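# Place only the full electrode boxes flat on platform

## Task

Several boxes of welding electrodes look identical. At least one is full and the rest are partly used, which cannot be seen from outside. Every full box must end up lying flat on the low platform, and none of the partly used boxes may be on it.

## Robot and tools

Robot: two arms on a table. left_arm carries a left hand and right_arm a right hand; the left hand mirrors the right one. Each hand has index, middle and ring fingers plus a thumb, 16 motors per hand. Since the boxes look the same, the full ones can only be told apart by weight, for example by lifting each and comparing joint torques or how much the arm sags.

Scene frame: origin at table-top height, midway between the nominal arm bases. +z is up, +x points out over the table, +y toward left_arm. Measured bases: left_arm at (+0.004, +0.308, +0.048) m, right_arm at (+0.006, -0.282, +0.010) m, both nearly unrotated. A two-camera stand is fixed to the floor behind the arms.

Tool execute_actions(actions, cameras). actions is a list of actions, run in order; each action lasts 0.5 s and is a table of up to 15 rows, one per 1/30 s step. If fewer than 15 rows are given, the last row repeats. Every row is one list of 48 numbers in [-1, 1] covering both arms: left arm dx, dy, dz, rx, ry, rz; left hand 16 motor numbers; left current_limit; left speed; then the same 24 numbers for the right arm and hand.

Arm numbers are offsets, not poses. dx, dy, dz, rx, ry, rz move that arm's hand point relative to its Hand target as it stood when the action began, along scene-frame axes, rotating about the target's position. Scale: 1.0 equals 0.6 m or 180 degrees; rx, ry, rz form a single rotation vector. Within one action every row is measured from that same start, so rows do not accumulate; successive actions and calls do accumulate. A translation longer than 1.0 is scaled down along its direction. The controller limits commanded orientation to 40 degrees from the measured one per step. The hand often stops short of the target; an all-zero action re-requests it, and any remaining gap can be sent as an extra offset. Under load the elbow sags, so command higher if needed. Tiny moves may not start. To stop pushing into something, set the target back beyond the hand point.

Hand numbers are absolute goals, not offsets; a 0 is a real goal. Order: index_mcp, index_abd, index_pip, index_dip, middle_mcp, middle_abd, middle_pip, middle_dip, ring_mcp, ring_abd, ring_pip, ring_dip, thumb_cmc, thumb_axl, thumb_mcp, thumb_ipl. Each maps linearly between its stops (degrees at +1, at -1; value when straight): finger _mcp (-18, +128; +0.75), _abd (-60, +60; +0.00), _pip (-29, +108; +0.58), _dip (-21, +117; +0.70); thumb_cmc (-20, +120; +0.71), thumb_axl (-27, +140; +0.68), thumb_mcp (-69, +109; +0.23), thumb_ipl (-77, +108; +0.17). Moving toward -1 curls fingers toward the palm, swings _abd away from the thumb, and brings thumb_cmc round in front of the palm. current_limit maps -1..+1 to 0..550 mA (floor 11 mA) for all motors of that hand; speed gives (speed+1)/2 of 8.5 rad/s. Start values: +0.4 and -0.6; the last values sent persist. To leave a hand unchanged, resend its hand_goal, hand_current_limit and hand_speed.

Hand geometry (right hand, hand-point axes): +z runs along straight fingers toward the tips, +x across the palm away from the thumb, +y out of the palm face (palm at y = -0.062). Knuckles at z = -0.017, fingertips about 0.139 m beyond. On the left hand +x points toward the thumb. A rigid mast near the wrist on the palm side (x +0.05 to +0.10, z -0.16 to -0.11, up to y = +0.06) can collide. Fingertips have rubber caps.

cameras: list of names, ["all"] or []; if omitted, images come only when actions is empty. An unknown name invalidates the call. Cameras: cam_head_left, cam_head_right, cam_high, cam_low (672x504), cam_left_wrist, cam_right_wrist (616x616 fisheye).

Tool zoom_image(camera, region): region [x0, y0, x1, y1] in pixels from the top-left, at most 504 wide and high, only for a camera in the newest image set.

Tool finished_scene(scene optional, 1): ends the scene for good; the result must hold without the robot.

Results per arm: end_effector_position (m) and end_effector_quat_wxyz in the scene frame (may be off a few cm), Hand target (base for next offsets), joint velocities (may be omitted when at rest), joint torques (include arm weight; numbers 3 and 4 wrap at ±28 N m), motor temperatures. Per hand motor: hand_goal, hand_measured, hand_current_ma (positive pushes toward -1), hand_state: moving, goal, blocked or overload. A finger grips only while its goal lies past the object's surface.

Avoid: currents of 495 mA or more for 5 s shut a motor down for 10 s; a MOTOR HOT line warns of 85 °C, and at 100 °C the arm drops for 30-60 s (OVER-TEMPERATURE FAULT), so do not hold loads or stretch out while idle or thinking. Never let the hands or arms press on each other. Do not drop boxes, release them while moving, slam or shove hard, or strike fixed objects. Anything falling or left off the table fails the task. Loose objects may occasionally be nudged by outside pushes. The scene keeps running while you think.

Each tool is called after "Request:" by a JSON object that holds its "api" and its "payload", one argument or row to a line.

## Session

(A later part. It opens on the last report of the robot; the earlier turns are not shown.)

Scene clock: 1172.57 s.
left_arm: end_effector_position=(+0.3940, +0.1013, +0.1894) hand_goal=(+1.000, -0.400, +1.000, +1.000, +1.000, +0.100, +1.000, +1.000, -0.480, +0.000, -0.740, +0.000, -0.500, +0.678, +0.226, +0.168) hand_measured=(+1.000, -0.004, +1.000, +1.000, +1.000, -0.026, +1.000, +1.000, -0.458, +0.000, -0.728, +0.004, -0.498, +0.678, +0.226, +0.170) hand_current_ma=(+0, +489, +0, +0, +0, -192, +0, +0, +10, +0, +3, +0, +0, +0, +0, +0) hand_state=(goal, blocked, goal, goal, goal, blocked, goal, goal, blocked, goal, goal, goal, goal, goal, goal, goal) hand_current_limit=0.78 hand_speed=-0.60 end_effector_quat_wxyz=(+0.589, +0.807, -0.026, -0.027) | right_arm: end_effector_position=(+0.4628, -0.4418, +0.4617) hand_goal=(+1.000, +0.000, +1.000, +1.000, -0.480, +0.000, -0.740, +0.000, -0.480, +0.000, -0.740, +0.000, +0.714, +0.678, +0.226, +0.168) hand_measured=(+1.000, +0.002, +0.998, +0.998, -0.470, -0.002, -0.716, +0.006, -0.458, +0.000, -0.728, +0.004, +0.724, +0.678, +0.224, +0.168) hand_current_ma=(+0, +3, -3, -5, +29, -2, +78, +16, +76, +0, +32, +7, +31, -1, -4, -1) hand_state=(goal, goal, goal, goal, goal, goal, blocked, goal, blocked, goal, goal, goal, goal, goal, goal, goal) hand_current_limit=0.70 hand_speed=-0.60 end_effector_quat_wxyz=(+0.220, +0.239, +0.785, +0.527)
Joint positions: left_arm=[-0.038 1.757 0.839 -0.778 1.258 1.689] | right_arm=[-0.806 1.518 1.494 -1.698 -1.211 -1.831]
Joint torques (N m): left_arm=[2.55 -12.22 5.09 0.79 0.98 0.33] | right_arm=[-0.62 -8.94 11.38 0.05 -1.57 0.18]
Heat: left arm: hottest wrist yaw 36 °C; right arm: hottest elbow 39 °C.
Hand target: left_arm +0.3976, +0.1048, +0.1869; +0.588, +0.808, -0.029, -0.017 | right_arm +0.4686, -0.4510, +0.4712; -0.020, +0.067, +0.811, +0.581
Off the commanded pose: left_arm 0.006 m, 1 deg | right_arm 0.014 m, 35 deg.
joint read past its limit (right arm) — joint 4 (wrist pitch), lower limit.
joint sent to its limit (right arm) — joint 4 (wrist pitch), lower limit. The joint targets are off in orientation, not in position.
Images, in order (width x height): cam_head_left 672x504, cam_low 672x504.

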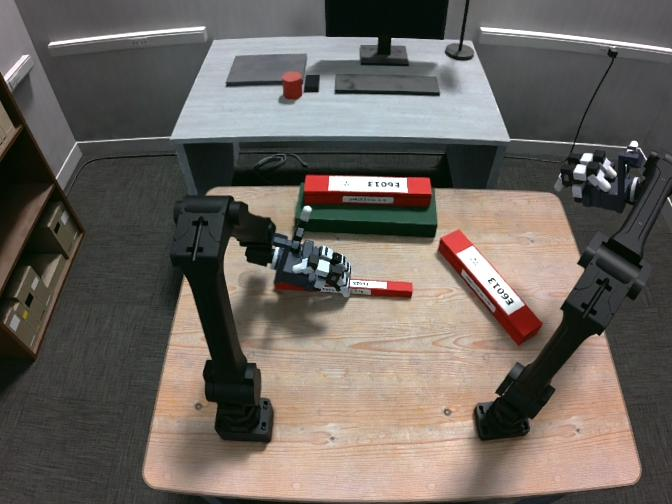

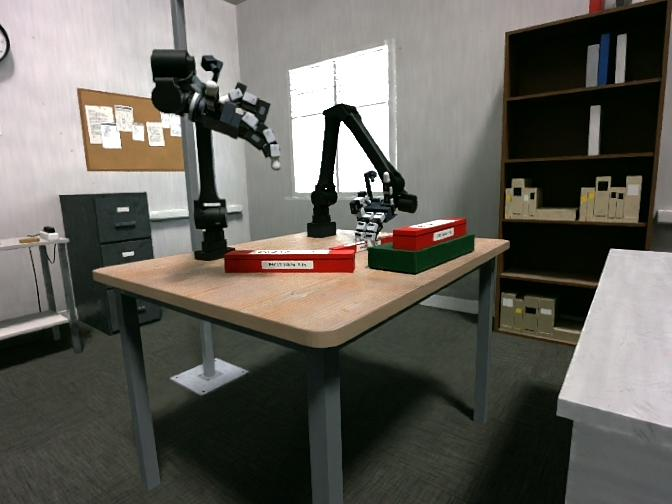

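Request:
{"api": "execute_actions", "payload": {
  "actions": [
    [[0,0,0,0,0,0,1,0.1,1,1,1,-0.1,1,1,-0.48,0,-0.74,0,-0.5,0.678,0.226,0.168,0.7,-0.5,0,0,0,0,0,0,1,0,1,1,-0.48,0,-0.74,0,-0.48,0,-0.74,0,0.714,0.678,0.226,0.168,0.7,-0.6]],
    [[0.001,0.024,-0.012,0,0,0,1,0.2,1,1,1,-0.2,1,1,-0.48,0,-0.74,0,-0.5,0.678,0.226,0.168,0.7,-0.5,0,0,0,0,0,0,1,0,1,1,-0.48,0,-0.74,0,-0.48,0,-0.74,0,0.714,0.678,0.226,0.168,0.7,-0.6]]
  ],
  "cameras": ["cam_head_left","cam_high"]
}}

Request:
{"api": "zoom_image", "payload": {
  "camera": "cam_head_left",
  "region": [260, 210, 430, 320]
}}

Request:
{"api": "zoom_image", "payload": {
  "camera": "cam_high",
  "region": [310, 200, 490, 380]
}}

Scene clock: 1174.67 s.
left_arm: end_effector_position=(+0.3901, +0.1171, +0.1823) hand_goal=(+1.000, +0.200, +1.000, +1.000, +1.000, -0.200, +1.000, +1.000, -0.480, +0.000, -0.740, +0.000, -0.500, +0.678, +0.226, +0.168) hand_measured=(+1.000, +0.198, +1.000, +1.000, +1.000, -0.196, +1.000, +1.000, -0.458, +0.000, -0.728, +0.004, -0.498, +0.678, +0.226, +0.170) hand_current_ma=(+0, +0, +0, +0, +0, +0, +0, +0, +10, +0, +3, +0, +0, +0, +0, +0) hand_state=(goal, goal, goal, goal, goal, goal, goal, goal, blocked, goal, goal, goal, goal, goal, goal, goal) hand_current_limit=0.70 hand_speed=-0.50 end_effector_quat_wxyz=(+0.589, +0.808, -0.026, -0.019) | right_arm: end_effector_position=(+0.4628, -0.4418, +0.4617) hand_goal=(+1.000, +0.000, +1.000, +1.000, -0.480, +0.000, -0.740, +0.000, -0.480, +0.000, -0.740, +0.000, +0.714, +0.678, +0.226, +0.168) hand_measured=(+1.000, +0.002, +0.998, +0.998, -0.470, -0.002, -0.716, +0.006, -0.458, +0.000, -0.728, +0.004, +0.724, +0.678, +0.224, +0.168) hand_current_ma=(+0, +3, -3, -5, +29, -2, +78, +16, +76, +0, +32, +7, +31, -1, -4, -1) hand_state=(goal, goal, goal, goal, goal, goal, blocked, goal, blocked, goal, goal, goal, goal, goal, goal, goal) hand_current_limit=0.70 hand_speed=-0.60 end_effector_quat_wxyz=(+0.220, +0.239, +0.785, +0.527)
Joint positions: left_arm=[0.003 1.779 0.839 -0.845 1.252 1.795] | right_arm=[-0.806 1.518 1.494 -1.698 -1.211 -1.831]
Joint torques (N m): left_arm=[2.2 -11.22 6.26 -0.32 0.97 0.36] | right_arm=[-0.67 -8.94 11.38 0.06 -1.57 0.18]
Heat: left arm: hottest wrist yaw 36 °C; right arm: hottest elbow 39 °C.
Hand target: left_arm +0.3982, +0.1192, +0.1797; +0.588, +0.808, -0.029, -0.017 | right_arm +0.4686, -0.4510, +0.4712; -0.020, +0.067, +0.811, +0.581
Off the commanded pose: left_arm 0.009 m, 0 deg | right_arm 0.014 m, 35 deg.
joint read past its limit (right arm) — joint 4 (wrist pitch), lower limit.
joint sent to its limit (right arm) — joint 4 (wrist pitch), lower limit. The joint targets are off in orientation, not in position.
Images, in order (width x height): cam_head_left 672x504, cam_high 672x504.

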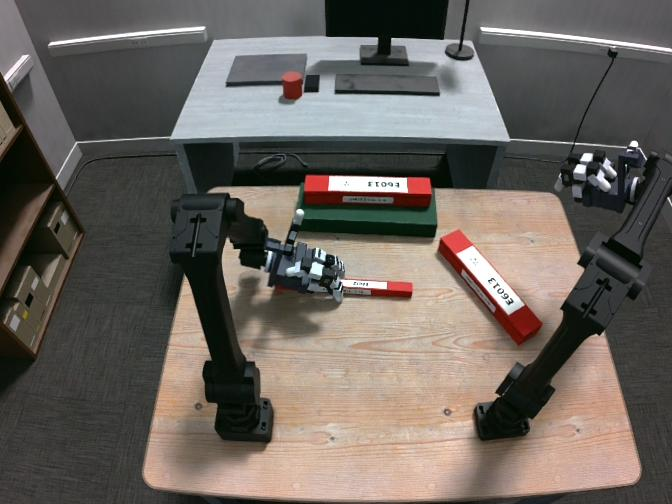

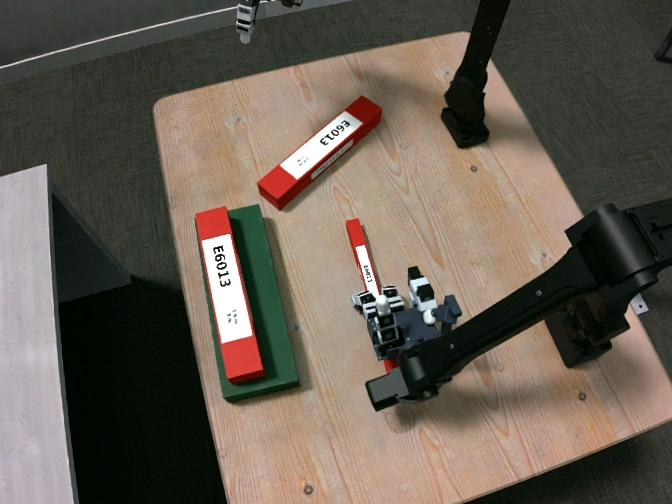

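Scaled by 2.965.

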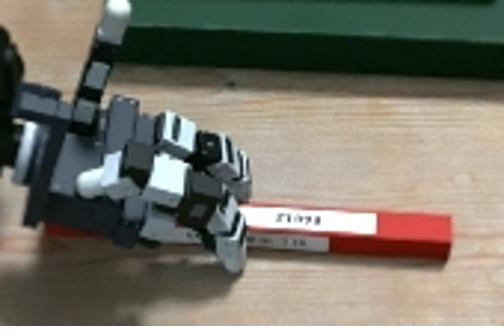

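Scaled by 2.800.

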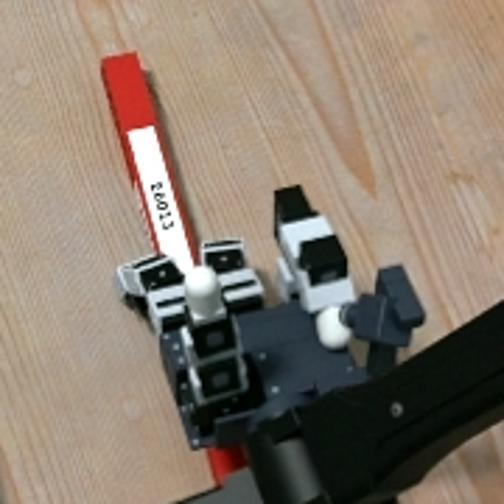

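Request:
{"api": "execute_actions", "payload": {
  "actions": [
    [[0.003,-0.01,0.004,0,0,0,1,0.2,1,1,1,-0.2,1,1,-0.48,0,-0.74,0,-0.5,0.678,0.226,0.168,0.7,-0.5,0,0,0,0,0,0,1,0,1,1,-0.48,0,-0.74,0,-0.48,0,-0.74,0,0.714,0.678,0.226,0.168,0.7,-0.6]],
    [[0,0,0,0,0,0,1,-0.1,1,1,1,0.1,1,1,-0.48,0,-0.74,0,-0.5,0.678,0.226,0.168,0.85,-0.6,0,0,0,0,0,0,1,0,1,1,-0.48,0,-0.74,0,-0.48,0,-0.74,0,0.714,0.678,0.226,0.168,0.7,-0.6]],
    [[0,0,0,0,0,0,1,-0.3,1,1,1,0.3,1,1,-0.48,0,-0.74,0,-0.5,0.678,0.226,0.168,0.7,-0.6,0,0,0,0,0,0,1,0,1,1,-0.48,0,-0.74,0,-0.48,0,-0.74,0,0.714,0.678,0.226,0.168,0.7,-0.6]]
  ]
}}

Scene clock: 1177.43 s.
left_arm: end_effector_position=(+0.3921, +0.1170, +0.1825) hand_goal=(+1.000, -0.300, +1.000, +1.000, +1.000, +0.300, +1.000, +1.000, -0.480, +0.000, -0.740, +0.000, -0.500, +0.678, +0.226, +0.168) hand_measured=(+1.000, +0.008, +1.000, +1.000, +1.000, -0.022, +1.000, +1.000, -0.458, +0.000, -0.728, +0.004, -0.498, +0.678, +0.226, +0.170) hand_current_ma=(+0, +468, +0, +0, +0, -467, +0, +0, +10, +0, +3, +0, +0, +0, +0, +0) hand_state=(goal, blocked, goal, goal, goal, blocked, goal, goal, blocked, goal, goal, goal, goal, goal, goal, goal) hand_current_limit=0.70 hand_speed=-0.60 end_effector_quat_wxyz=(+0.589, +0.807, -0.024, -0.019) | right_arm: end_effector_position=(+0.4628, -0.4418, +0.4617) hand_goal=(+1.000, +0.000, +1.000, +1.000, -0.480, +0.000, -0.740, +0.000, -0.480, +0.000, -0.740, +0.000, +0.714, +0.678, +0.226, +0.168) hand_measured=(+1.000, +0.002, +0.998, +0.998, -0.470, -0.002, -0.716, +0.006, -0.458, +0.000, -0.728, +0.004, +0.724, +0.678, +0.224, +0.168) hand_current_ma=(+0, +3, -3, -5, +29, -2, +78, +16, +76, +0, +32, +7, +31, -1, -4, -1) hand_state=(goal, goal, goal, goal, goal, goal, blocked, goal, blocked, goal, goal, goal, goal, goal, goal, goal) hand_current_limit=0.70 hand_speed=-0.60 end_effector_quat_wxyz=(+0.220, +0.239, +0.785, +0.527)
Joint positions: left_arm=[0.003 1.779 0.839 -0.832 1.255 1.78] | right_arm=[-0.806 1.518 1.494 -1.698 -1.211 -1.831]
Joint torques (N m): left_arm=[0.79 -12.04 6.23 0.46 0.97 0.1] | right_arm=[-0.67 -9 11.4 0.06 -1.56 0.17]
Heat: left arm: hottest wrist yaw 35 °C; right arm: hottest elbow 39 °C.
Hand target: left_arm +0.4000, +0.1131, +0.1821; +0.588, +0.808, -0.029, -0.017 | right_arm +0.4686, -0.4510, +0.4712; -0.020, +0.067, +0.811, +0.581
Off the commanded pose: left_arm 0.009 m, 1 deg | right_arm 0.014 m, 35 deg.
joint read past its limit (right arm) — joint 4 (wrist pitch), lower limit.
joint sent to its limit (right arm) — joint 4 (wrist pitch), lower limit. The joint targets are off in orientation, not in position.

Request:
{"api": "execute_actions", "payload": {
  "actions": [
    [[0,0,0.02,-0.005,0,0,1,-0.3,1,1,1,0.3,1,1,-0.48,0,-0.74,0,-0.5,0.678,0.226,0.168,0.7,-0.6,0,0,0,0,0,0,1,0,1,1,-0.48,0,-0.74,0,-0.48,0,-0.74,0,0.714,0.678,0.226,0.168,0.7,-0.6]],
    [[0,0,0.02,-0.005,0,0,1,-0.3,1,1,1,0.3,1,1,-0.48,0,-0.74,0,-0.5,0.678,0.226,0.168,0.7,-0.6,0,0,0,0,0,0,1,0,1,1,-0.48,0,-0.74,0,-0.48,0,-0.74,0,0.714,0.678,0.226,0.168,0.7,-0.6]],
    [[0,0,0.025,-0.005,0,0,1,-0.3,1,1,1,0.3,1,1,-0.48,0,-0.74,0,-0.5,0.678,0.226,0.168,0.7,-0.6,0,0,0,0,0,0,1,0,1,1,-0.48,0,-0.74,0,-0.48,0,-0.74,0,0.714,0.678,0.226,0.168,0.7,-0.6]],
    [[0,0,0.025,0,0,0,1,-0.3,1,1,1,0.3,1,1,-0.48,0,-0.74,0,-0.5,0.678,0.226,0.168,0.7,-0.6,0,0,0,0,0,0,1,0,1,1,-0.48,0,-0.74,0,-0.48,0,-0.74,0,0.714,0.678,0.226,0.168,0.7,-0.6]],
    [[0,0,0.025,0,0,0,1,-0.3,1,1,1,0.3,1,1,-0.48,0,-0.74,0,-0.5,0.678,0.226,0.168,0.7,-0.6,0,0,0,0,0,0,1,0,1,1,-0.48,0,-0.74,0,-0.48,0,-0.74,0,0.714,0.678,0.226,0.168,0.7,-0.6]]
  ],
  "cameras": ["cam_head_left","cam_low"]
}}

Request:
{"api": "zoom_image", "payload": {
  "camera": "cam_low",
  "region": [300, 150, 480, 280]
}}

Request:
{"api": "zoom_image", "payload": {
  "camera": "cam_head_left",
  "region": [250, 160, 450, 320]
}}

Scene clock: 1181.23 s.
left_arm: end_effector_position=(+0.3871, +0.1162, +0.2175) hand_goal=(+1.000, -0.300, +1.000, +1.000, +1.000, +0.300, +1.000, +1.000, -0.480, +0.000, -0.740, +0.000, -0.500, +0.678, +0.226, +0.168) hand_measured=(+1.000, +0.008, +1.000, +1.000, +1.000, -0.022, +1.000, +1.000, -0.458, +0.000, -0.728, +0.004, -0.498, +0.678, +0.226, +0.170) hand_current_ma=(+0, +468, +0, +0, +0, -467, +0, +0, +10, +0, +3, +0, +0, +0, +0, +0) hand_state=(goal, blocked, goal, goal, goal, blocked, goal, goal, blocked, goal, goal, goal, goal, goal, goal, goal) hand_current_limit=0.70 hand_speed=-0.60 end_effector_quat_wxyz=(+0.597, +0.800, -0.001, -0.050) | right_arm: end_effector_position=(+0.4628, -0.4418, +0.4617) hand_goal=(+1.000, +0.000, +1.000, +1.000, -0.480, +0.000, -0.740, +0.000, -0.480, +0.000, -0.740, +0.000, +0.714, +0.678, +0.226, +0.168) hand_measured=(+1.000, +0.002, +0.998, +0.998, -0.470, -0.002, -0.716, +0.006, -0.458, +0.000, -0.728, +0.004, +0.724, +0.678, +0.224, +0.168) hand_current_ma=(+0, +3, -3, -5, +29, -2, +78, +16, +76, +0, +32, +7, +31, -1, -4, -1) hand_state=(goal, goal, goal, goal, goal, goal, blocked, goal, blocked, goal, goal, goal, goal, goal, goal, goal) hand_current_limit=0.70 hand_speed=-0.60 end_effector_quat_wxyz=(+0.220, +0.239, +0.785, +0.527)
Joint positions: left_arm=[-0.001 1.702 0.85 -0.998 1.274 1.78] | right_arm=[-0.806 1.518 1.494 -1.698 -1.211 -1.831]
Joint torques (N m): left_arm=[0.79 -15.68 8.55 -0.58 2.17 0.34] | right_arm=[-0.62 -8.94 11.4 0.06 -1.56 0.18]
Heat: left arm: hottest wrist yaw 36 °C; right arm: hottest elbow 39 °C.
Hand target: left_arm +0.4000, +0.1132, +0.2511; +0.607, +0.794, -0.029, -0.017 | right_arm +0.4686, -0.4510, +0.4712; -0.020, +0.067, +0.811, +0.581
Off the commanded pose: left_arm 0.036 m, 5 deg | right_arm 0.014 m, 35 deg.
joint read past its limit (right arm) — joint 4 (wrist pitch), lower limit.
joint sent to its limit (right arm) — joint 4 (wrist pitch), lower limit. The joint targets are off in orientation, not in position.
Images, in order (width x height): cam_head_left 672x504, cam_low 672x504.

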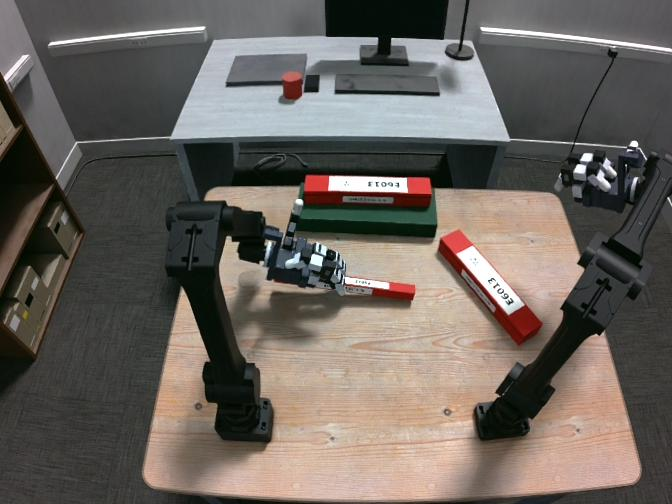

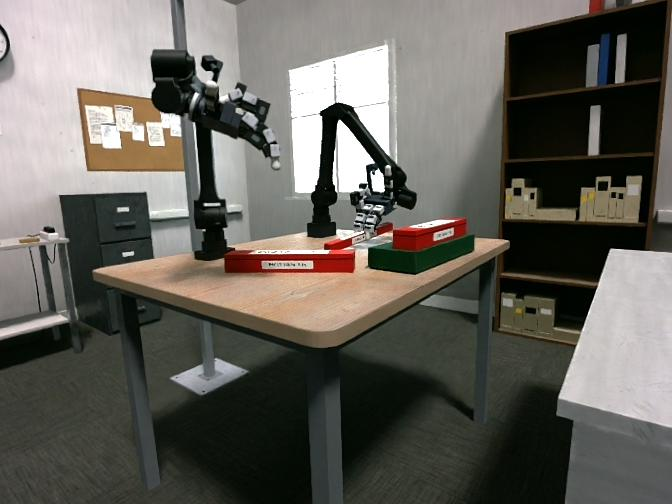

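Scaled by 2.800.

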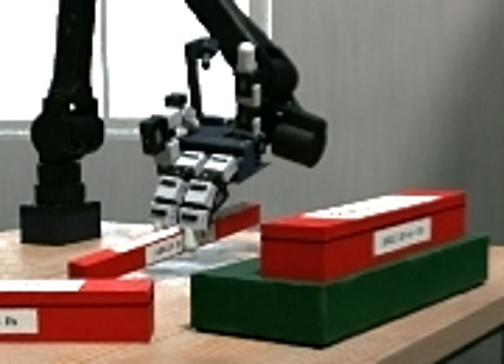

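Scaled by 2.520.

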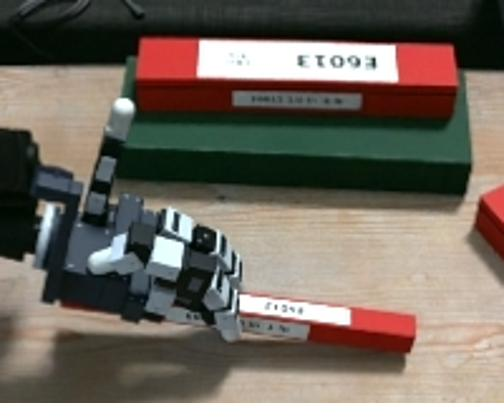

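Request:
{"api": "execute_actions", "payload": {
  "actions": [
    [[0,0,-0.035,0,0,0,1,-0.3,1,1,1,0.3,1,1,-0.48,0,-0.74,0,-0.5,0.678,0.226,0.168,0.7,-0.6,0,0,0,0,0,0,1,0,1,1,-0.48,0,-0.74,0,-0.48,0,-0.74,0,0.714,0.678,0.226,0.168,0.7,-0.6]],
    [[0,0,-0.03,0.005,0,0,1,-0.3,1,1,1,0.3,1,1,-0.48,0,-0.74,0,-0.5,0.678,0.226,0.168,0.7,-0.6,0,0,0,0,0,0,1,0,1,1,-0.48,0,-0.74,0,-0.48,0,-0.74,0,0.714,0.678,0.226,0.168,0.7,-0.6]],
    [[0,0,-0.03,0.005,0,0,1,-0.3,1,1,1,0.3,1,1,-0.48,0,-0.74,0,-0.5,0.678,0.226,0.168,0.7,-0.6,0,0,0,0,0,0,1,0,1,1,-0.48,0,-0.74,0,-0.48,0,-0.74,0,0.714,0.678,0.226,0.168,0.7,-0.6]],
    [[0,0,-0.02,0.005,0,0,1,-0.3,1,1,1,0.3,1,1,-0.48,0,-0.74,0,-0.5,0.678,0.226,0.168,0.7,-0.6,0,0,0,0,0,0,1,0,1,1,-0.48,0,-0.74,0,-0.48,0,-0.74,0,0.714,0.678,0.226,0.168,0.7,-0.6]],
    [[0,0,0,0,0,0,1,0.1,1,1,1,-0.1,1,1,-0.48,0,-0.74,0,-0.5,0.678,0.226,0.168,0.7,-0.5,0,0,0,0,0,0,1,0,1,1,-0.48,0,-0.74,0,-0.48,0,-0.74,0,0.714,0.678,0.226,0.168,0.7,-0.6]],
    [[0,-0.0145,-0.003,0,0,0,1,0.2,1,1,1,-0.2,1,1,-0.48,0,-0.74,0,-0.5,0.678,0.226,0.168,0.7,-0.5,0,0,0,0,0,0,1,0,1,1,-0.48,0,-0.74,0,-0.48,0,-0.74,0,0.714,0.678,0.226,0.168,0.7,-0.6]]
  ],
  "cameras": ["cam_head_left","cam_high"]
}}

Request:
{"api": "zoom_image", "payload": {
  "camera": "cam_head_left",
  "region": [260, 210, 430, 320]
}}

Request:
{"api": "zoom_image", "payload": {
  "camera": "cam_high",
  "region": [310, 200, 490, 380]
}}

Scene clock: 1185.50 s.
left_arm: end_effector_position=(+0.4000, +0.1076, +0.1841) hand_goal=(+1.000, +0.200, +1.000, +1.000, +1.000, -0.200, +1.000, +1.000, -0.480, +0.000, -0.740, +0.000, -0.500, +0.678, +0.226, +0.168) hand_measured=(+1.000, +0.196, +1.000, +0.998, +1.000, -0.196, +1.000, +1.000, -0.458, +0.000, -0.728, +0.004, -0.498, +0.678, +0.226, +0.170) hand_current_ma=(+0, +0, +0, +0, +0, +0, +0, +0, +10, +0, +3, +0, +0, +0, +0, +0) hand_state=(goal, goal, goal, goal, goal, goal, goal, goal, blocked, goal, goal, goal, goal, goal, goal, goal) hand_current_limit=0.70 hand_speed=-0.50 end_effector_quat_wxyz=(+0.587, +0.809, -0.032, -0.011) | right_arm: end_effector_position=(+0.4628, -0.4418, +0.4617) hand_goal=(+1.000, +0.000, +1.000, +1.000, -0.480, +0.000, -0.740, +0.000, -0.480, +0.000, -0.740, +0.000, +0.714, +0.678, +0.226, +0.168) hand_measured=(+1.000, +0.002, +0.998, +0.998, -0.470, -0.002, -0.716, +0.006, -0.458, +0.000, -0.728, +0.004, +0.724, +0.678, +0.224, +0.168) hand_current_ma=(+0, +3, -3, -5, +29, -2, +78, +16, +76, +0, +32, +7, +31, -1, -4, -1) hand_state=(goal, goal, goal, goal, goal, goal, blocked, goal, blocked, goal, goal, goal, goal, goal, goal, goal) hand_current_limit=0.70 hand_speed=-0.60 end_effector_quat_wxyz=(+0.220, +0.239, +0.785, +0.527)
Joint positions: left_arm=[-0.021 1.776 0.85 -0.76 1.252 1.713] | right_arm=[-0.806 1.518 1.494 -1.698 -1.211 -1.831]
Joint torques (N m): left_arm=[0.91 -12.34 4.63 0.59 1.24 0.1] | right_arm=[-0.62 -9 11.38 0.08 -1.57 0.18]
Heat: left arm: hottest wrist yaw 36 °C; right arm: hottest elbow 39 °C.
Hand target: left_arm +0.4000, +0.1044, +0.1803; +0.588, +0.808, -0.029, -0.017 | right_arm +0.4686, -0.4510, +0.4712; -0.020, +0.067, +0.811, +0.581
Off the commanded pose: left_arm 0.005 m, 1 deg | right_arm 0.014 m, 35 deg.
joint read past its limit (right arm) — joint 4 (wrist pitch), lower limit.
joint sent to its limit (right arm) — joint 4 (wrist pitch), lower limit. The joint targets are off in orientation, not in position.
Images, in order (width x height): cam_head_left 672x504, cam_high 672x504.

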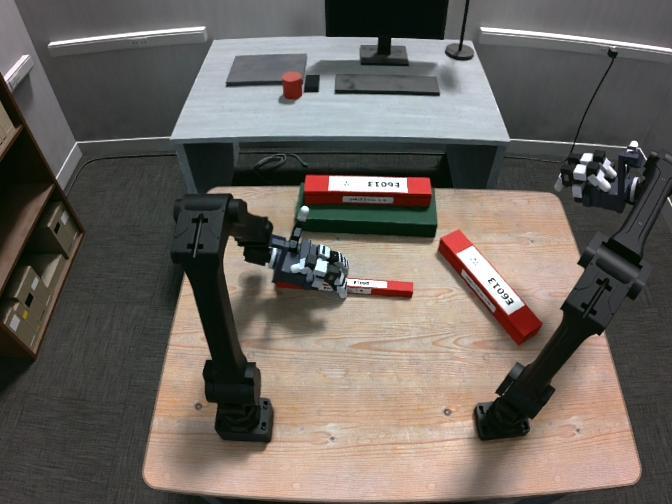

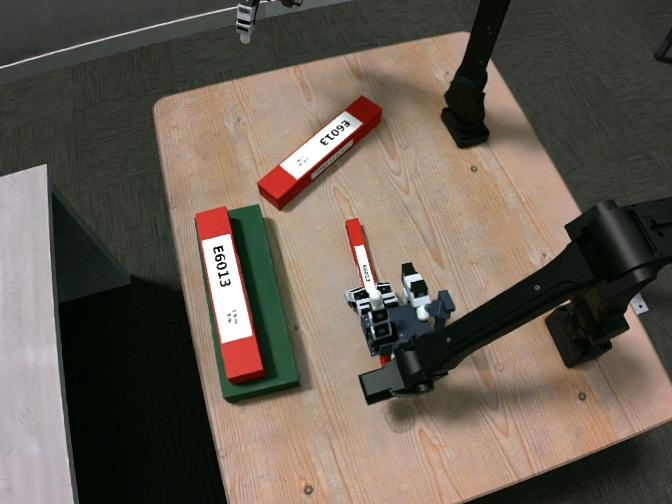

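Scaled by 2.965.

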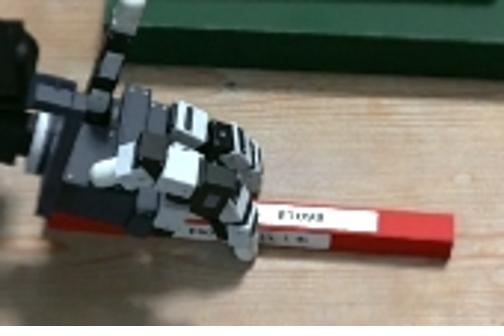

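Scaled by 2.800.

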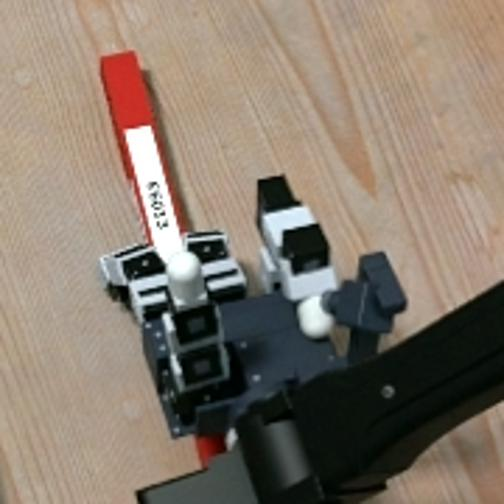

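Request:
{"api": "execute_actions", "payload": {
  "actions": [
    [[-0.012,0,0,0,0,0,1,0.15,1,1,1,-0.15,1,1,-0.48,0,-0.74,0,-0.5,0.678,0.226,0.168,0.7,-0.5,0,0,0,0,0,0,1,0,1,1,-0.48,0,-0.74,0,-0.48,0,-0.74,0,0.714,0.678,0.226,0.168,0.7,-0.6]],
    [[0,0,0,0,0,0,1,-0.1,1,1,1,0.1,1,1,-0.48,0,-0.74,0,-0.5,0.678,0.226,0.168,0.7,-0.6,0,0,0,0,0,0,1,0,1,1,-0.48,0,-0.74,0,-0.48,0,-0.74,0,0.714,0.678,0.226,0.168,0.7,-0.6]],
    [[0,0,0,0,0,0,1,-0.3,1,1,1,0.3,1,1,-0.48,0,-0.74,0,-0.5,0.678,0.226,0.168,0.72,-0.6,0,0,0,0,0,0,1,0,1,1,-0.48,0,-0.74,0,-0.48,0,-0.74,0,0.714,0.678,0.226,0.168,0.7,-0.6]]
  ]
}}

Request:
{"api": "execute_actions", "payload": {
  "actions": [
    [[0,0,0.02,-0.005,0,0,1,-0.3,1,1,1,0.3,1,1,-0.48,0,-0.74,0,-0.5,0.678,0.226,0.168,0.72,-0.6,0,0,0,0,0,0,1,0,1,1,-0.48,0,-0.74,0,-0.48,0,-0.74,0,0.714,0.678,0.226,0.168,0.7,-0.6]],
    [[0,0,0.025,-0.005,0,0,1,-0.3,1,1,1,0.3,1,1,-0.48,0,-0.74,0,-0.5,0.678,0.226,0.168,0.72,-0.6,0,0,0,0,0,0,1,0,1,1,-0.48,0,-0.74,0,-0.48,0,-0.74,0,0.714,0.678,0.226,0.168,0.7,-0.6]],
    [[0,0,0.025,-0.005,0,0,1,-0.3,1,1,1,0.3,1,1,-0.48,0,-0.74,0,-0.5,0.678,0.226,0.168,0.72,-0.6,0,0,0,0,0,0,1,0,1,1,-0.48,0,-0.74,0,-0.48,0,-0.74,0,0.714,0.678,0.226,0.168,0.7,-0.6]],
    [[0,0,0.025,0,0,0,1,-0.3,1,1,1,0.3,1,1,-0.48,0,-0.74,0,-0.5,0.678,0.226,0.168,0.72,-0.6,0,0,0,0,0,0,1,0,1,1,-0.48,0,-0.74,0,-0.48,0,-0.74,0,0.714,0.678,0.226,0.168,0.7,-0.6]],
    [[0,0,0.025,0,0,0,1,-0.3,1,1,1,0.3,1,1,-0.48,0,-0.74,0,-0.5,0.678,0.226,0.168,0.72,-0.6,0,0,0,0,0,0,1,0,1,1,-0.48,0,-0.74,0,-0.48,0,-0.74,0,0.714,0.678,0.226,0.168,0.7,-0.6]]
  ],
  "cameras": ["cam_head_left","cam_low"]
}}

Request:
{"api": "zoom_image", "payload": {
  "camera": "cam_low",
  "region": [300, 150, 480, 280]
}}

Request:
{"api": "zoom_image", "payload": {
  "camera": "cam_head_left",
  "region": [250, 160, 450, 320]
}}

Scene clock: 1188.33 s.
left_arm: end_effector_position=(+0.3947, +0.1080, +0.1817) hand_goal=(+1.000, -0.300, +1.000, +1.000, +1.000, +0.300, +1.000, +1.000, -0.480, +0.000, -0.740, +0.000, -0.500, +0.678, +0.226, +0.168) hand_measured=(+0.998, +0.002, +1.000, +1.000, +0.996, -0.028, +1.000, +1.000, -0.458, +0.000, -0.728, +0.004, -0.498, +0.678, +0.226, +0.170) hand_current_ma=(+0, +473, +0, +0, +0, -473, +0, +0, +10, +0, +3, +0, +0, +0, +0, +0) hand_state=(goal, blocked, goal, goal, goal, blocked, goal, goal, blocked, goal, goal, goal, goal, goal, goal, goal) hand_current_limit=0.72 hand_speed=-0.60 end_effector_quat_wxyz=(+0.591, +0.806, -0.028, -0.014) | right_arm: end_effector_position=(+0.4628, -0.4418, +0.4617) hand_goal=(+1.000, +0.000, +1.000, +1.000, -0.480, +0.000, -0.740, +0.000, -0.480, +0.000, -0.740, +0.000, +0.714, +0.678, +0.226, +0.168) hand_measured=(+1.000, +0.002, +0.998, +0.998, -0.470, -0.002, -0.716, +0.006, -0.458, +0.000, -0.728, +0.004, +0.724, +0.678, +0.224, +0.168) hand_current_ma=(+0, +3, -3, -5, +29, -2, +78, +16, +76, +0, +32, +7, +31, -1, -4, -1) hand_state=(goal, goal, goal, goal, goal, goal, blocked, goal, blocked, goal, goal, goal, goal, goal, goal, goal) hand_current_limit=0.70 hand_speed=-0.60 end_effector_quat_wxyz=(+0.220, +0.239, +0.785, +0.527)
Joint positions: left_arm=[-0.021 1.776 0.831 -0.745 1.263 1.708] | right_arm=[-0.806 1.518 1.494 -1.698 -1.211 -1.831]
Joint torques (N m): left_arm=[0.91 -13.22 4.25 0.53 0.8 0.09] | right_arm=[-0.67 -8.94 11.4 0.06 -1.57 0.18]
Motor temperatures (°C): left_arm=[30 34 33 28 35 29] | right_arm=[27 28 40 27 38 28]
Heat: left arm: hottest wrist yaw 35 °C; right arm: hottest elbow 40 °C.
Hand target: left_arm +0.3928, +0.1044, +0.1802; +0.588, +0.808, -0.029, -0.017 | right_arm +0.4686, -0.4510, +0.4712; -0.020, +0.067, +0.811, +0.581
Off the commanded pose: left_arm 0.004 m, 1 deg | right_arm 0.014 m, 35 deg.
joint read past its limit (right arm) — joint 4 (wrist pitch), lower limit.
joint sent to its limit (right arm) — joint 4 (wrist pitch), lower limit. The joint targets are off in orientation, not in position.

Scene clock: 1191.07 s.
left_arm: end_effector_position=(+0.3855, +0.1074, +0.2220) hand_goal=(+1.000, -0.300, +1.000, +1.000, +1.000, +0.300, +1.000, +1.000, -0.480, +0.000, -0.740, +0.000, -0.500, +0.678, +0.226, +0.168) hand_measured=(+1.000, +0.002, +1.000, +1.000, +1.000, -0.028, +1.000, +1.000, -0.458, +0.000, -0.728, +0.004, -0.498, +0.678, +0.226, +0.170) hand_current_ma=(+0, +473, +0, +0, +0, -473, +0, +0, +10, +0, +3, +0, +0, +0, +0, +0) hand_state=(goal, blocked, goal, goal, goal, blocked, goal, goal, blocked, goal, goal, goal, goal, goal, goal, goal) hand_current_limit=0.72 hand_speed=-0.60 end_effector_quat_wxyz=(+0.597, +0.801, -0.006, -0.042) | right_arm: end_effector_position=(+0.4628, -0.4418, +0.4617) hand_goal=(+1.000, +0.000, +1.000, +1.000, -0.480, +0.000, -0.740, +0.000, -0.480, +0.000, -0.740, +0.000, +0.714, +0.678, +0.226, +0.168) hand_measured=(+1.000, +0.002, +0.998, +0.998, -0.470, -0.002, -0.716, +0.006, -0.458, +0.000, -0.728, +0.004, +0.724, +0.678, +0.224, +0.168) hand_current_ma=(+0, +3, -3, -5, +29, -2, +78, +16, +76, +0, +32, +7, +31, -1, -4, -1) hand_state=(goal, goal, goal, goal, goal, goal, blocked, goal, blocked, goal, goal, goal, goal, goal, goal, goal) hand_current_limit=0.70 hand_speed=-0.60 end_effector_quat_wxyz=(+0.220, +0.239, +0.785, +0.527)
Joint positions: left_arm=[-0.025 1.672 0.831 -0.914 1.277 1.699] | right_arm=[-0.806 1.518 1.494 -1.698 -1.211 -1.831]
Joint torques (N m): left_arm=[0.85 -15.5 7.56 -0.21 2.21 0.26] | right_arm=[-0.62 -8.94 11.4 0.06 -1.57 0.18]
Heat: left arm: hottest wrist yaw 36 °C; right arm: hottest elbow 40 °C.
Hand target: left_arm +0.3928, +0.1045, +0.2523; +0.607, +0.794, -0.029, -0.017 | right_arm +0.4686, -0.4510, +0.4712; -0.020, +0.067, +0.811, +0.581
Off the commanded pose: left_arm 0.031 m, 4 deg | right_arm 0.014 m, 35 deg.
joint read past its limit (right arm) — joint 4 (wrist pitch), lower limit.
joint sent to its limit (right arm) — joint 4 (wrist pitch), lower limit. The joint targets are off in orientation, not in position.
Images, in order (width x height): cam_head_left 672x504, cam_low 672x504.

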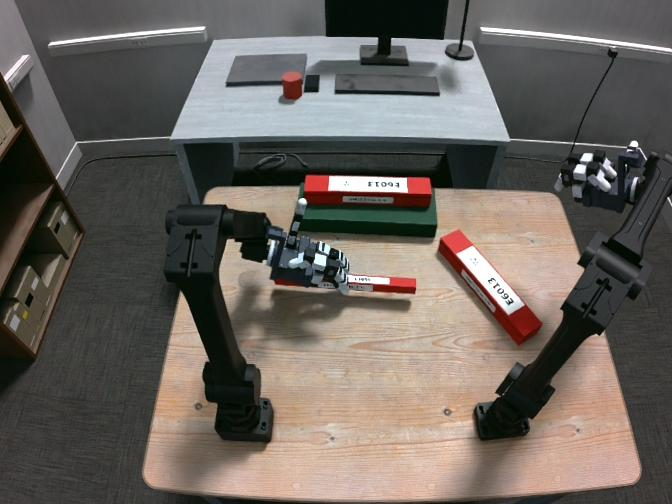

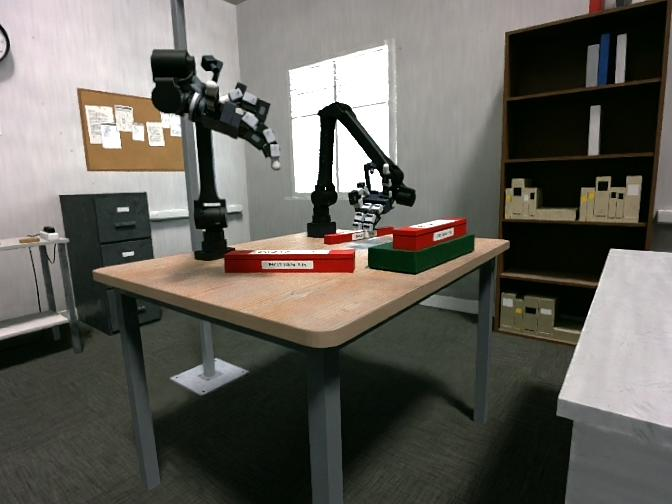

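Scaled by 2.800.

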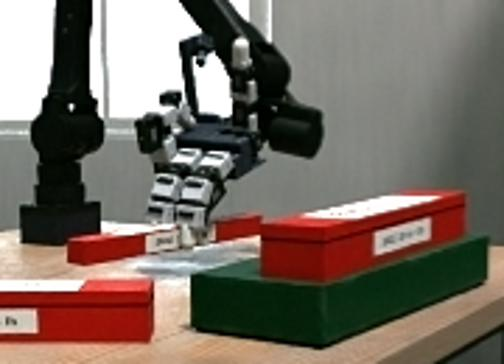

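Scaled by 2.520.

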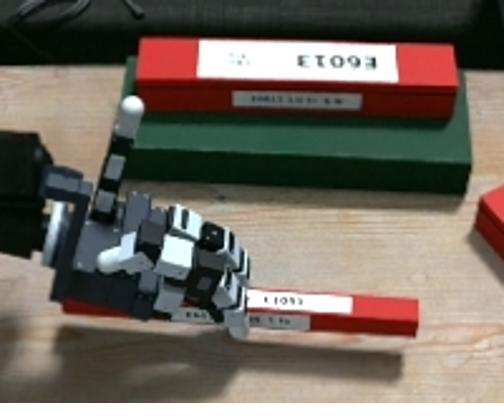

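Request:
{"api": "execute_actions", "payload": {
  "actions": [
    [[0.008,0,0.025,0,0,0,1,-0.3,1,1,1,0.3,1,1,-0.48,0,-0.74,0,-0.5,0.678,0.226,0.168,0.72,-0.6,0,0,0,0,0,0,1,0,1,1,-0.48,0,-0.74,0,-0.48,0,-0.74,0,0.714,0.678,0.226,0.168,0.7,-0.6]],
    [[0,0,0.025,0,0,0,1,-0.3,1,1,1,0.3,1,1,-0.48,0,-0.74,0,-0.5,0.678,0.226,0.168,0.72,-0.6,0,0,0,0,0,0,1,0,1,1,-0.48,0,-0.74,0,-0.48,0,-0.74,0,0.714,0.678,0.226,0.168,0.7,-0.6]]
  ],
  "cameras": ["cam_head_left","cam_low"]
}}

Request:
{"api": "zoom_image", "payload": {
  "camera": "cam_low",
  "region": [300, 150, 480, 280]
}}

Request:
{"api": "zoom_image", "payload": {
  "camera": "cam_head_left",
  "region": [250, 160, 450, 320]
}}

Scene clock: 1193.13 s.
left_arm: end_effector_position=(+0.3849, +0.1074, +0.2459) hand_goal=(+1.000, -0.300, +1.000, +1.000, +1.000, +0.300, +1.000, +1.000, -0.480, +0.000, -0.740, +0.000, -0.500, +0.678, +0.226, +0.168) hand_measured=(+1.000, +0.002, +1.000, +1.000, +1.000, -0.028, +1.000, +1.000, -0.458, +0.000, -0.728, +0.004, -0.498, +0.678, +0.226, +0.170) hand_current_ma=(+0, +473, +0, +0, +0, -473, +0, +0, +10, +0, +3, +0, +0, +0, +0, +0) hand_state=(goal, blocked, goal, goal, goal, blocked, goal, goal, blocked, goal, goal, goal, goal, goal, goal, goal) hand_current_limit=0.72 hand_speed=-0.60 end_effector_quat_wxyz=(+0.597, +0.801, +0.001, -0.051) | right_arm: end_effector_position=(+0.4628, -0.4418, +0.4617) hand_goal=(+1.000, +0.000, +1.000, +1.000, -0.480, +0.000, -0.740, +0.000, -0.480, +0.000, -0.740, +0.000, +0.714, +0.678, +0.226, +0.168) hand_measured=(+1.000, +0.002, +0.998, +0.998, -0.470, -0.002, -0.716, +0.006, -0.458, +0.000, -0.728, +0.004, +0.724, +0.678, +0.224, +0.168) hand_current_ma=(+0, +3, -3, -5, +29, -2, +78, +16, +76, +0, +32, +7, +31, -1, -4, -1) hand_state=(goal, goal, goal, goal, goal, goal, blocked, goal, blocked, goal, goal, goal, goal, goal, goal, goal) hand_current_limit=0.70 hand_speed=-0.60 end_effector_quat_wxyz=(+0.220, +0.239, +0.785, +0.527)
Joint positions: left_arm=[-0.025 1.62 0.851 -1.007 1.277 1.699] | right_arm=[-0.806 1.518 1.494 -1.698 -1.211 -1.831]
Joint torques (N m): left_arm=[0.91 -14.97 9.52 -0.36 2.2 0.31] | right_arm=[-0.67 -8.88 11.4 0.05 -1.57 0.18]
Heat: left arm: hottest wrist yaw 36 °C; right arm: hottest elbow 40 °C.
Hand target: left_arm +0.3976, +0.1045, +0.2823; +0.607, +0.794, -0.029, -0.017 | right_arm +0.4686, -0.4510, +0.4712; -0.020, +0.067, +0.811, +0.581
Off the commanded pose: left_arm 0.039 m, 5 deg | right_arm 0.014 m, 35 deg.
joint read past its limit (right arm) — joint 4 (wrist pitch), lower limit.
joint sent to its limit (right arm) — joint 4 (wrist pitch), lower limit. The joint targets are off in orientation, not in position.
Images, in order (width x height): cam_head_left 672x504, cam_low 672x504.

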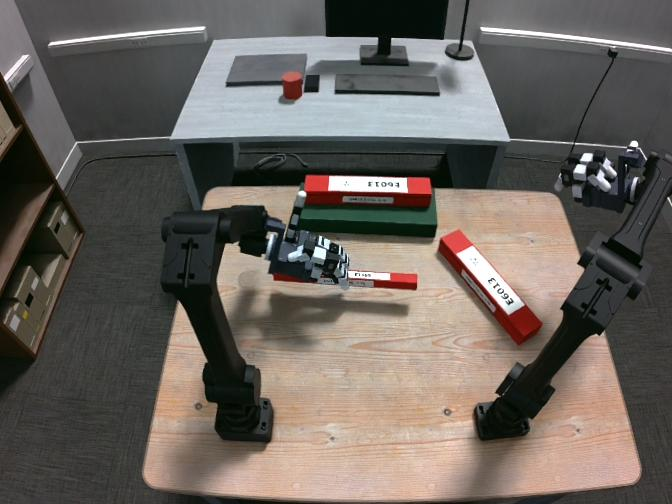

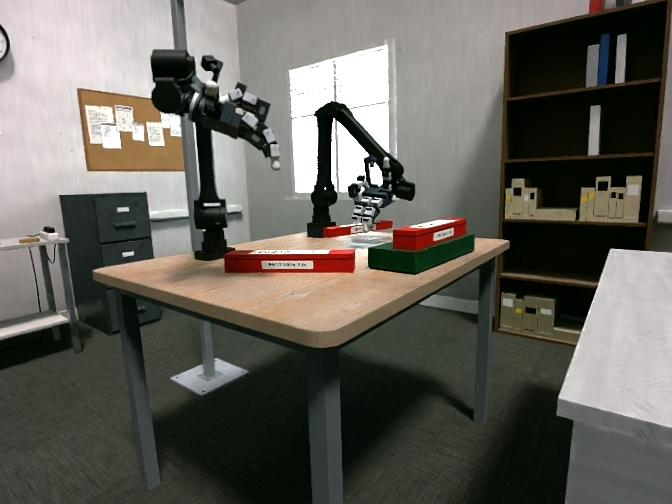

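Scaled by 2.800.

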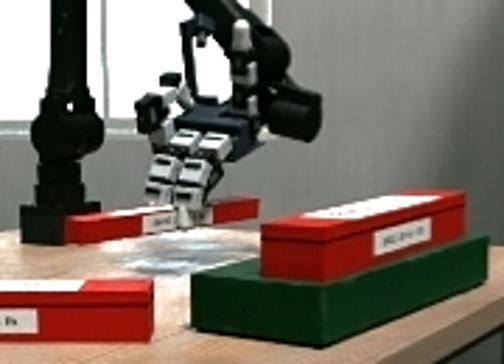

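Scaled by 2.520.

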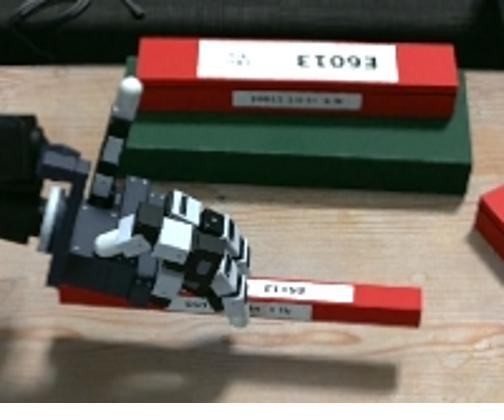

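Request:
{"api": "execute_actions", "payload": {
  "actions": [
    [[0.01,-0.01,0.03,0,-0.005,0,1,-0.3,1,1,1,0.3,1,1,-0.48,0,-0.74,0,-0.5,0.678,0.226,0.168,0.72,-0.6,0,0,0,0,0,0,1,0,1,1,-0.48,0,-0.74,0,-0.48,0,-0.74,0,0.714,0.678,0.226,0.168,0.7,-0.6]],
    [[0.02,-0.01,0.03,0,-0.005,0,1,-0.3,1,1,1,0.3,1,1,-0.48,0,-0.74,0,-0.5,0.678,0.226,0.168,0.72,-0.6,0,0,0,0,0,0,1,0,1,1,-0.48,0,-0.74,0,-0.48,0,-0.74,0,0.714,0.678,0.226,0.168,0.7,-0.6]],
    [[0.025,-0.01,0.02,0,-0.005,0,1,-0.3,1,1,1,0.3,1,1,-0.48,0,-0.74,0,-0.5,0.678,0.226,0.168,0.72,-0.6,0,0,0,0,0,0,1,0,1,1,-0.48,0,-0.74,0,-0.48,0,-0.74,0,0.714,0.678,0.226,0.168,0.7,-0.6]],
    [[0.025,-0.01,0.015,0,-0.005,0,1,-0.3,1,1,1,0.3,1,1,-0.48,0,-0.74,0,-0.5,0.678,0.226,0.168,0.72,-0.6,0,0,0,0,0,0,1,0,1,1,-0.48,0,-0.74,0,-0.48,0,-0.74,0,0.714,0.678,0.226,0.168,0.7,-0.6]]
  ],
  "cameras": ["cam_head_left","cam_low"]
}}

Request:
{"api": "zoom_image", "payload": {
  "camera": "cam_low",
  "region": [300, 150, 480, 280]
}}

Request:
{"api": "zoom_image", "payload": {
  "camera": "cam_head_left",
  "region": [250, 160, 450, 320]
}}

Scene clock: 1197.30 s.
left_arm: end_effector_position=(+0.4316, +0.0860, +0.3043) hand_goal=(+1.000, -0.300, +1.000, +1.000, +1.000, +0.300, +1.000, +1.000, -0.480, +0.000, -0.740, +0.000, -0.500, +0.678, +0.226, +0.168) hand_measured=(+1.000, +0.000, +1.000, +1.000, +1.000, -0.028, +1.000, +1.000, -0.458, +0.000, -0.728, +0.004, -0.498, +0.678, +0.226, +0.170) hand_current_ma=(+0, +473, +0, +0, +0, -473, +0, +0, +10, +0, +3, +0, +0, +0, +0, +0) hand_state=(goal, blocked, goal, goal, goal, blocked, goal, goal, blocked, goal, goal, goal, goal, goal, goal, goal) hand_current_limit=0.72 hand_speed=-0.60 end_effector_quat_wxyz=(+0.595, +0.803, -0.017, -0.025) | right_arm: end_effector_position=(+0.4628, -0.4418, +0.4617) hand_goal=(+1.000, +0.000, +1.000, +1.000, -0.480, +0.000, -0.740, +0.000, -0.480, +0.000, -0.740, +0.000, +0.714, +0.678, +0.226, +0.168) hand_measured=(+1.000, +0.002, +0.998, +0.998, -0.470, -0.002, -0.716, +0.006, -0.458, +0.000, -0.728, +0.004, +0.724, +0.678, +0.224, +0.168) hand_current_ma=(+0, +3, -3, -5, +29, -2, +78, +16, +76, +0, +32, +7, +31, -1, -4, -1) hand_state=(goal, goal, goal, goal, goal, goal, blocked, goal, blocked, goal, goal, goal, goal, goal, goal, goal) hand_current_limit=0.70 hand_speed=-0.60 end_effector_quat_wxyz=(+0.220, +0.239, +0.785, +0.527)
Joint positions: left_arm=[-0.073 1.585 1.006 -0.966 1.276 1.523] | right_arm=[-0.806 1.518 1.494 -1.698 -1.211 -1.831]
Joint torques (N m): left_arm=[0.85 -14.1 11.44 1.03 2.1 0.18] | right_arm=[-0.67 -8.94 11.38 0.06 -1.57 0.17]
Heat: left arm: hottest wrist yaw 37 °C; right arm: hottest elbow 40 °C.
Hand target: left_arm +0.4456, +0.0805, +0.3391; +0.606, +0.794, -0.048, +0.008 | right_arm +0.4686, -0.4510, +0.4712; -0.020, +0.067, +0.811, +0.581
Off the commanded pose: left_arm 0.038 m, 5 deg | right_arm 0.014 m, 35 deg.
joint read past its limit (right arm) — joint 4 (wrist pitch), lower limit.
joint sent to its limit (right arm) — joint 4 (wrist pitch), lower limit. The joint targets are off in orientation, not in position.
Images, in order (width x height): cam_head_left 672x504, cam_low 672x504.

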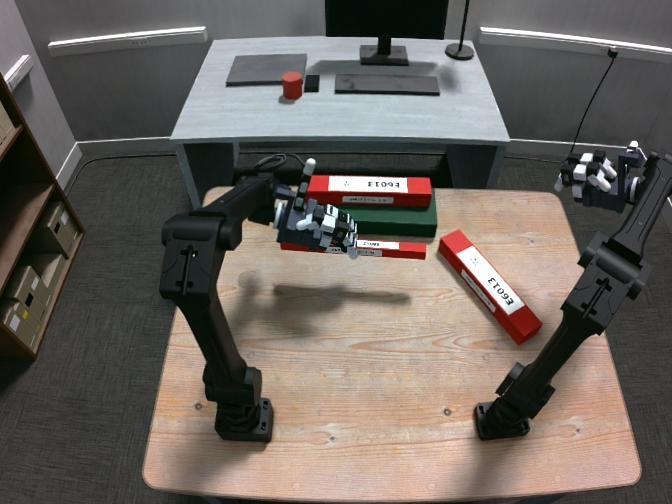

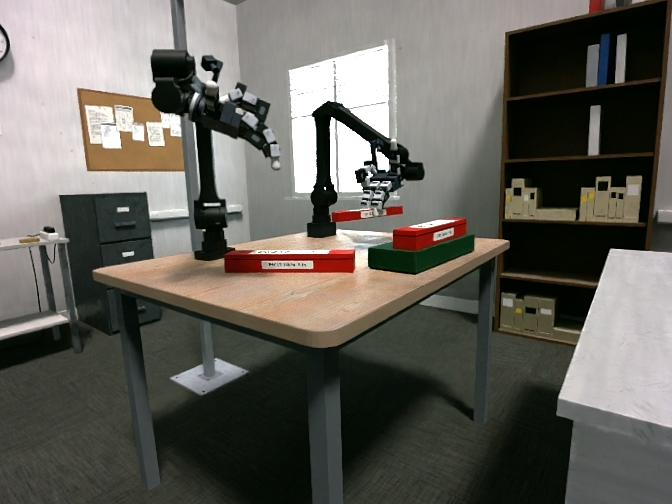

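Scaled by 2.800.

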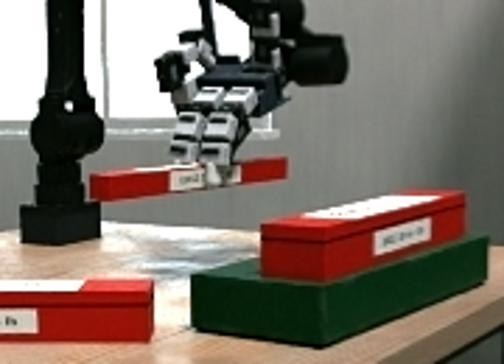

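Scaled by 2.520.

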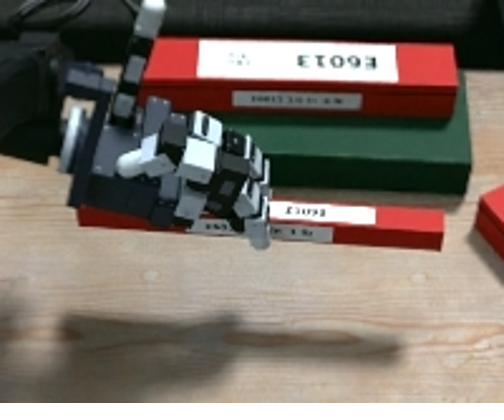

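Request:
{"api": "execute_actions", "payload": {
  "actions": [
    [[0.035,-0.01,0,0,0,0,1,-0.3,1,1,1,0.3,1,1,-0.48,0,-0.74,0,-0.5,0.678,0.226,0.168,0.72,-0.6,0,0,0,0,0,0,1,0,1,1,-0.48,0,-0.74,0,-0.48,0,-0.74,0,0.714,0.678,0.226,0.168,0.7,-0.6]],
    [[0.04,-0.01,0,0,0,0,1,-0.3,1,1,1,0.3,1,1,-0.48,0,-0.74,0,-0.5,0.678,0.226,0.168,0.72,-0.6,0,0,0,0,0,0,1,0,1,1,-0.48,0,-0.74,0,-0.48,0,-0.74,0,0.714,0.678,0.226,0.168,0.7,-0.6]],
    [[0.04,-0.01,0,0,0,0,1,-0.3,1,1,1,0.3,1,1,-0.48,0,-0.74,0,-0.5,0.678,0.226,0.168,0.72,-0.6,0,0,0,0,0,0,1,0,1,1,-0.48,0,-0.74,0,-0.48,0,-0.74,0,0.714,0.678,0.226,0.168,0.7,-0.6]],
    [[0.04,-0.01,0,0,0,0,1,-0.3,1,1,1,0.3,1,1,-0.48,0,-0.74,0,-0.5,0.678,0.226,0.168,0.72,-0.6,0,0,0,0,0,0,1,0,1,1,-0.48,0,-0.74,0,-0.48,0,-0.74,0,0.714,0.678,0.226,0.168,0.7,-0.6]]
  ],
  "cameras": ["cam_head_left","cam_low"]
}}

Request:
{"api": "zoom_image", "payload": {
  "camera": "cam_low",
  "region": [300, 150, 480, 280]
}}

Request:
{"api": "zoom_image", "payload": {
  "camera": "cam_head_left",
  "region": [250, 160, 450, 320]
}}

Scene clock: 1200.83 s.
left_arm: end_effector_position=(+0.5228, +0.0637, +0.3023) hand_goal=(+1.000, -0.300, +1.000, +1.000, +1.000, +0.300, +1.000, +1.000, -0.480, +0.000, -0.740, +0.000, -0.500, +0.678, +0.226, +0.168) hand_measured=(+1.000, +0.000, +1.000, +1.000, +1.000, -0.028, +1.000, +1.000, -0.458, +0.000, -0.728, +0.004, -0.498, +0.678, +0.226, +0.170) hand_current_ma=(+0, +473, +0, +0, +0, -473, +0, +0, +10, +0, +3, +0, +0, +0, +0, +0) hand_state=(goal, blocked, goal, goal, goal, blocked, goal, goal, blocked, goal, goal, goal, goal, goal, goal, goal) hand_current_limit=0.72 hand_speed=-0.60 end_effector_quat_wxyz=(+0.594, +0.804, -0.016, -0.024) | right_arm: end_effector_position=(+0.4628, -0.4418, +0.4617) hand_goal=(+1.000, +0.000, +1.000, +1.000, -0.480, +0.000, -0.740, +0.000, -0.480, +0.000, -0.740, +0.000, +0.714, +0.678, +0.226, +0.168) hand_measured=(+1.000, +0.002, +0.998, +0.998, -0.470, -0.002, -0.716, +0.006, -0.458, +0.000, -0.728, +0.004, +0.724, +0.678, +0.224, +0.168) hand_current_ma=(+0, +3, -3, -5, +29, -2, +78, +16, +76, +0, +32, +7, +31, -1, -4, -1) hand_state=(goal, goal, goal, goal, goal, goal, blocked, goal, blocked, goal, goal, goal, goal, goal, goal, goal) hand_current_limit=0.70 hand_speed=-0.60 end_effector_quat_wxyz=(+0.220, +0.239, +0.785, +0.527)
Joint positions: left_arm=[-0.104 1.781 1.262 -0.916 1.271 1.409] | right_arm=[-0.806 1.518 1.494 -1.698 -1.211 -1.831]
Joint torques (N m): left_arm=[0.85 -16.97 12.46 1.24 2.06 0.2] | right_arm=[-0.62 -8.94 11.38 0.06 -1.57 0.18]
Heat: left arm: hottest wrist yaw 37 °C; right arm: hottest elbow 40 °C.
Hand target: left_arm +0.5386, +0.0564, +0.3393; +0.606, +0.794, -0.048, +0.008 | right_arm +0.4686, -0.4510, +0.4712; -0.020, +0.067, +0.811, +0.581
Off the commanded pose: left_arm 0.041 m, 5 deg | right_arm 0.014 m, 35 deg.
joint read past its limit (right arm) — joint 4 (wrist pitch), lower limit.
joint sent to its limit (right arm) — joint 4 (wrist pitch), lower limit. The joint targets are off in orientation, not in position.
Images, in order (width x height): cam_head_left 672x504, cam_low 672x504.

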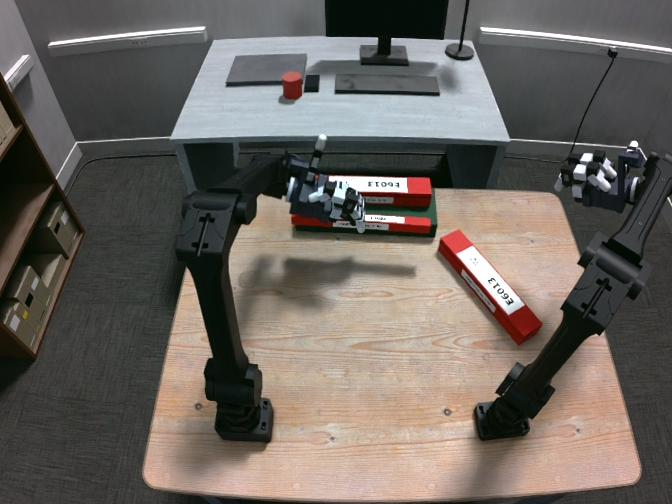

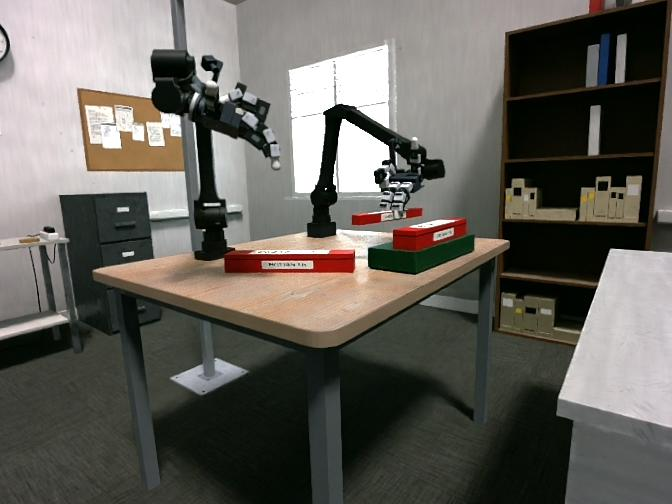

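Scaled by 2.800.

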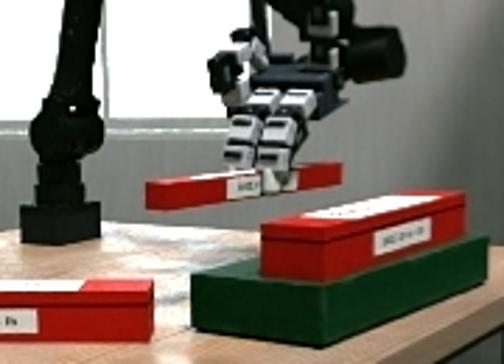

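Scaled by 2.520.

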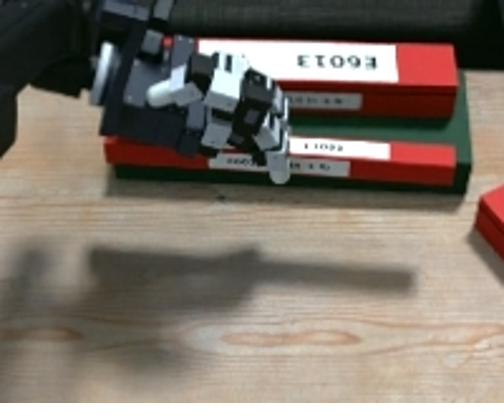

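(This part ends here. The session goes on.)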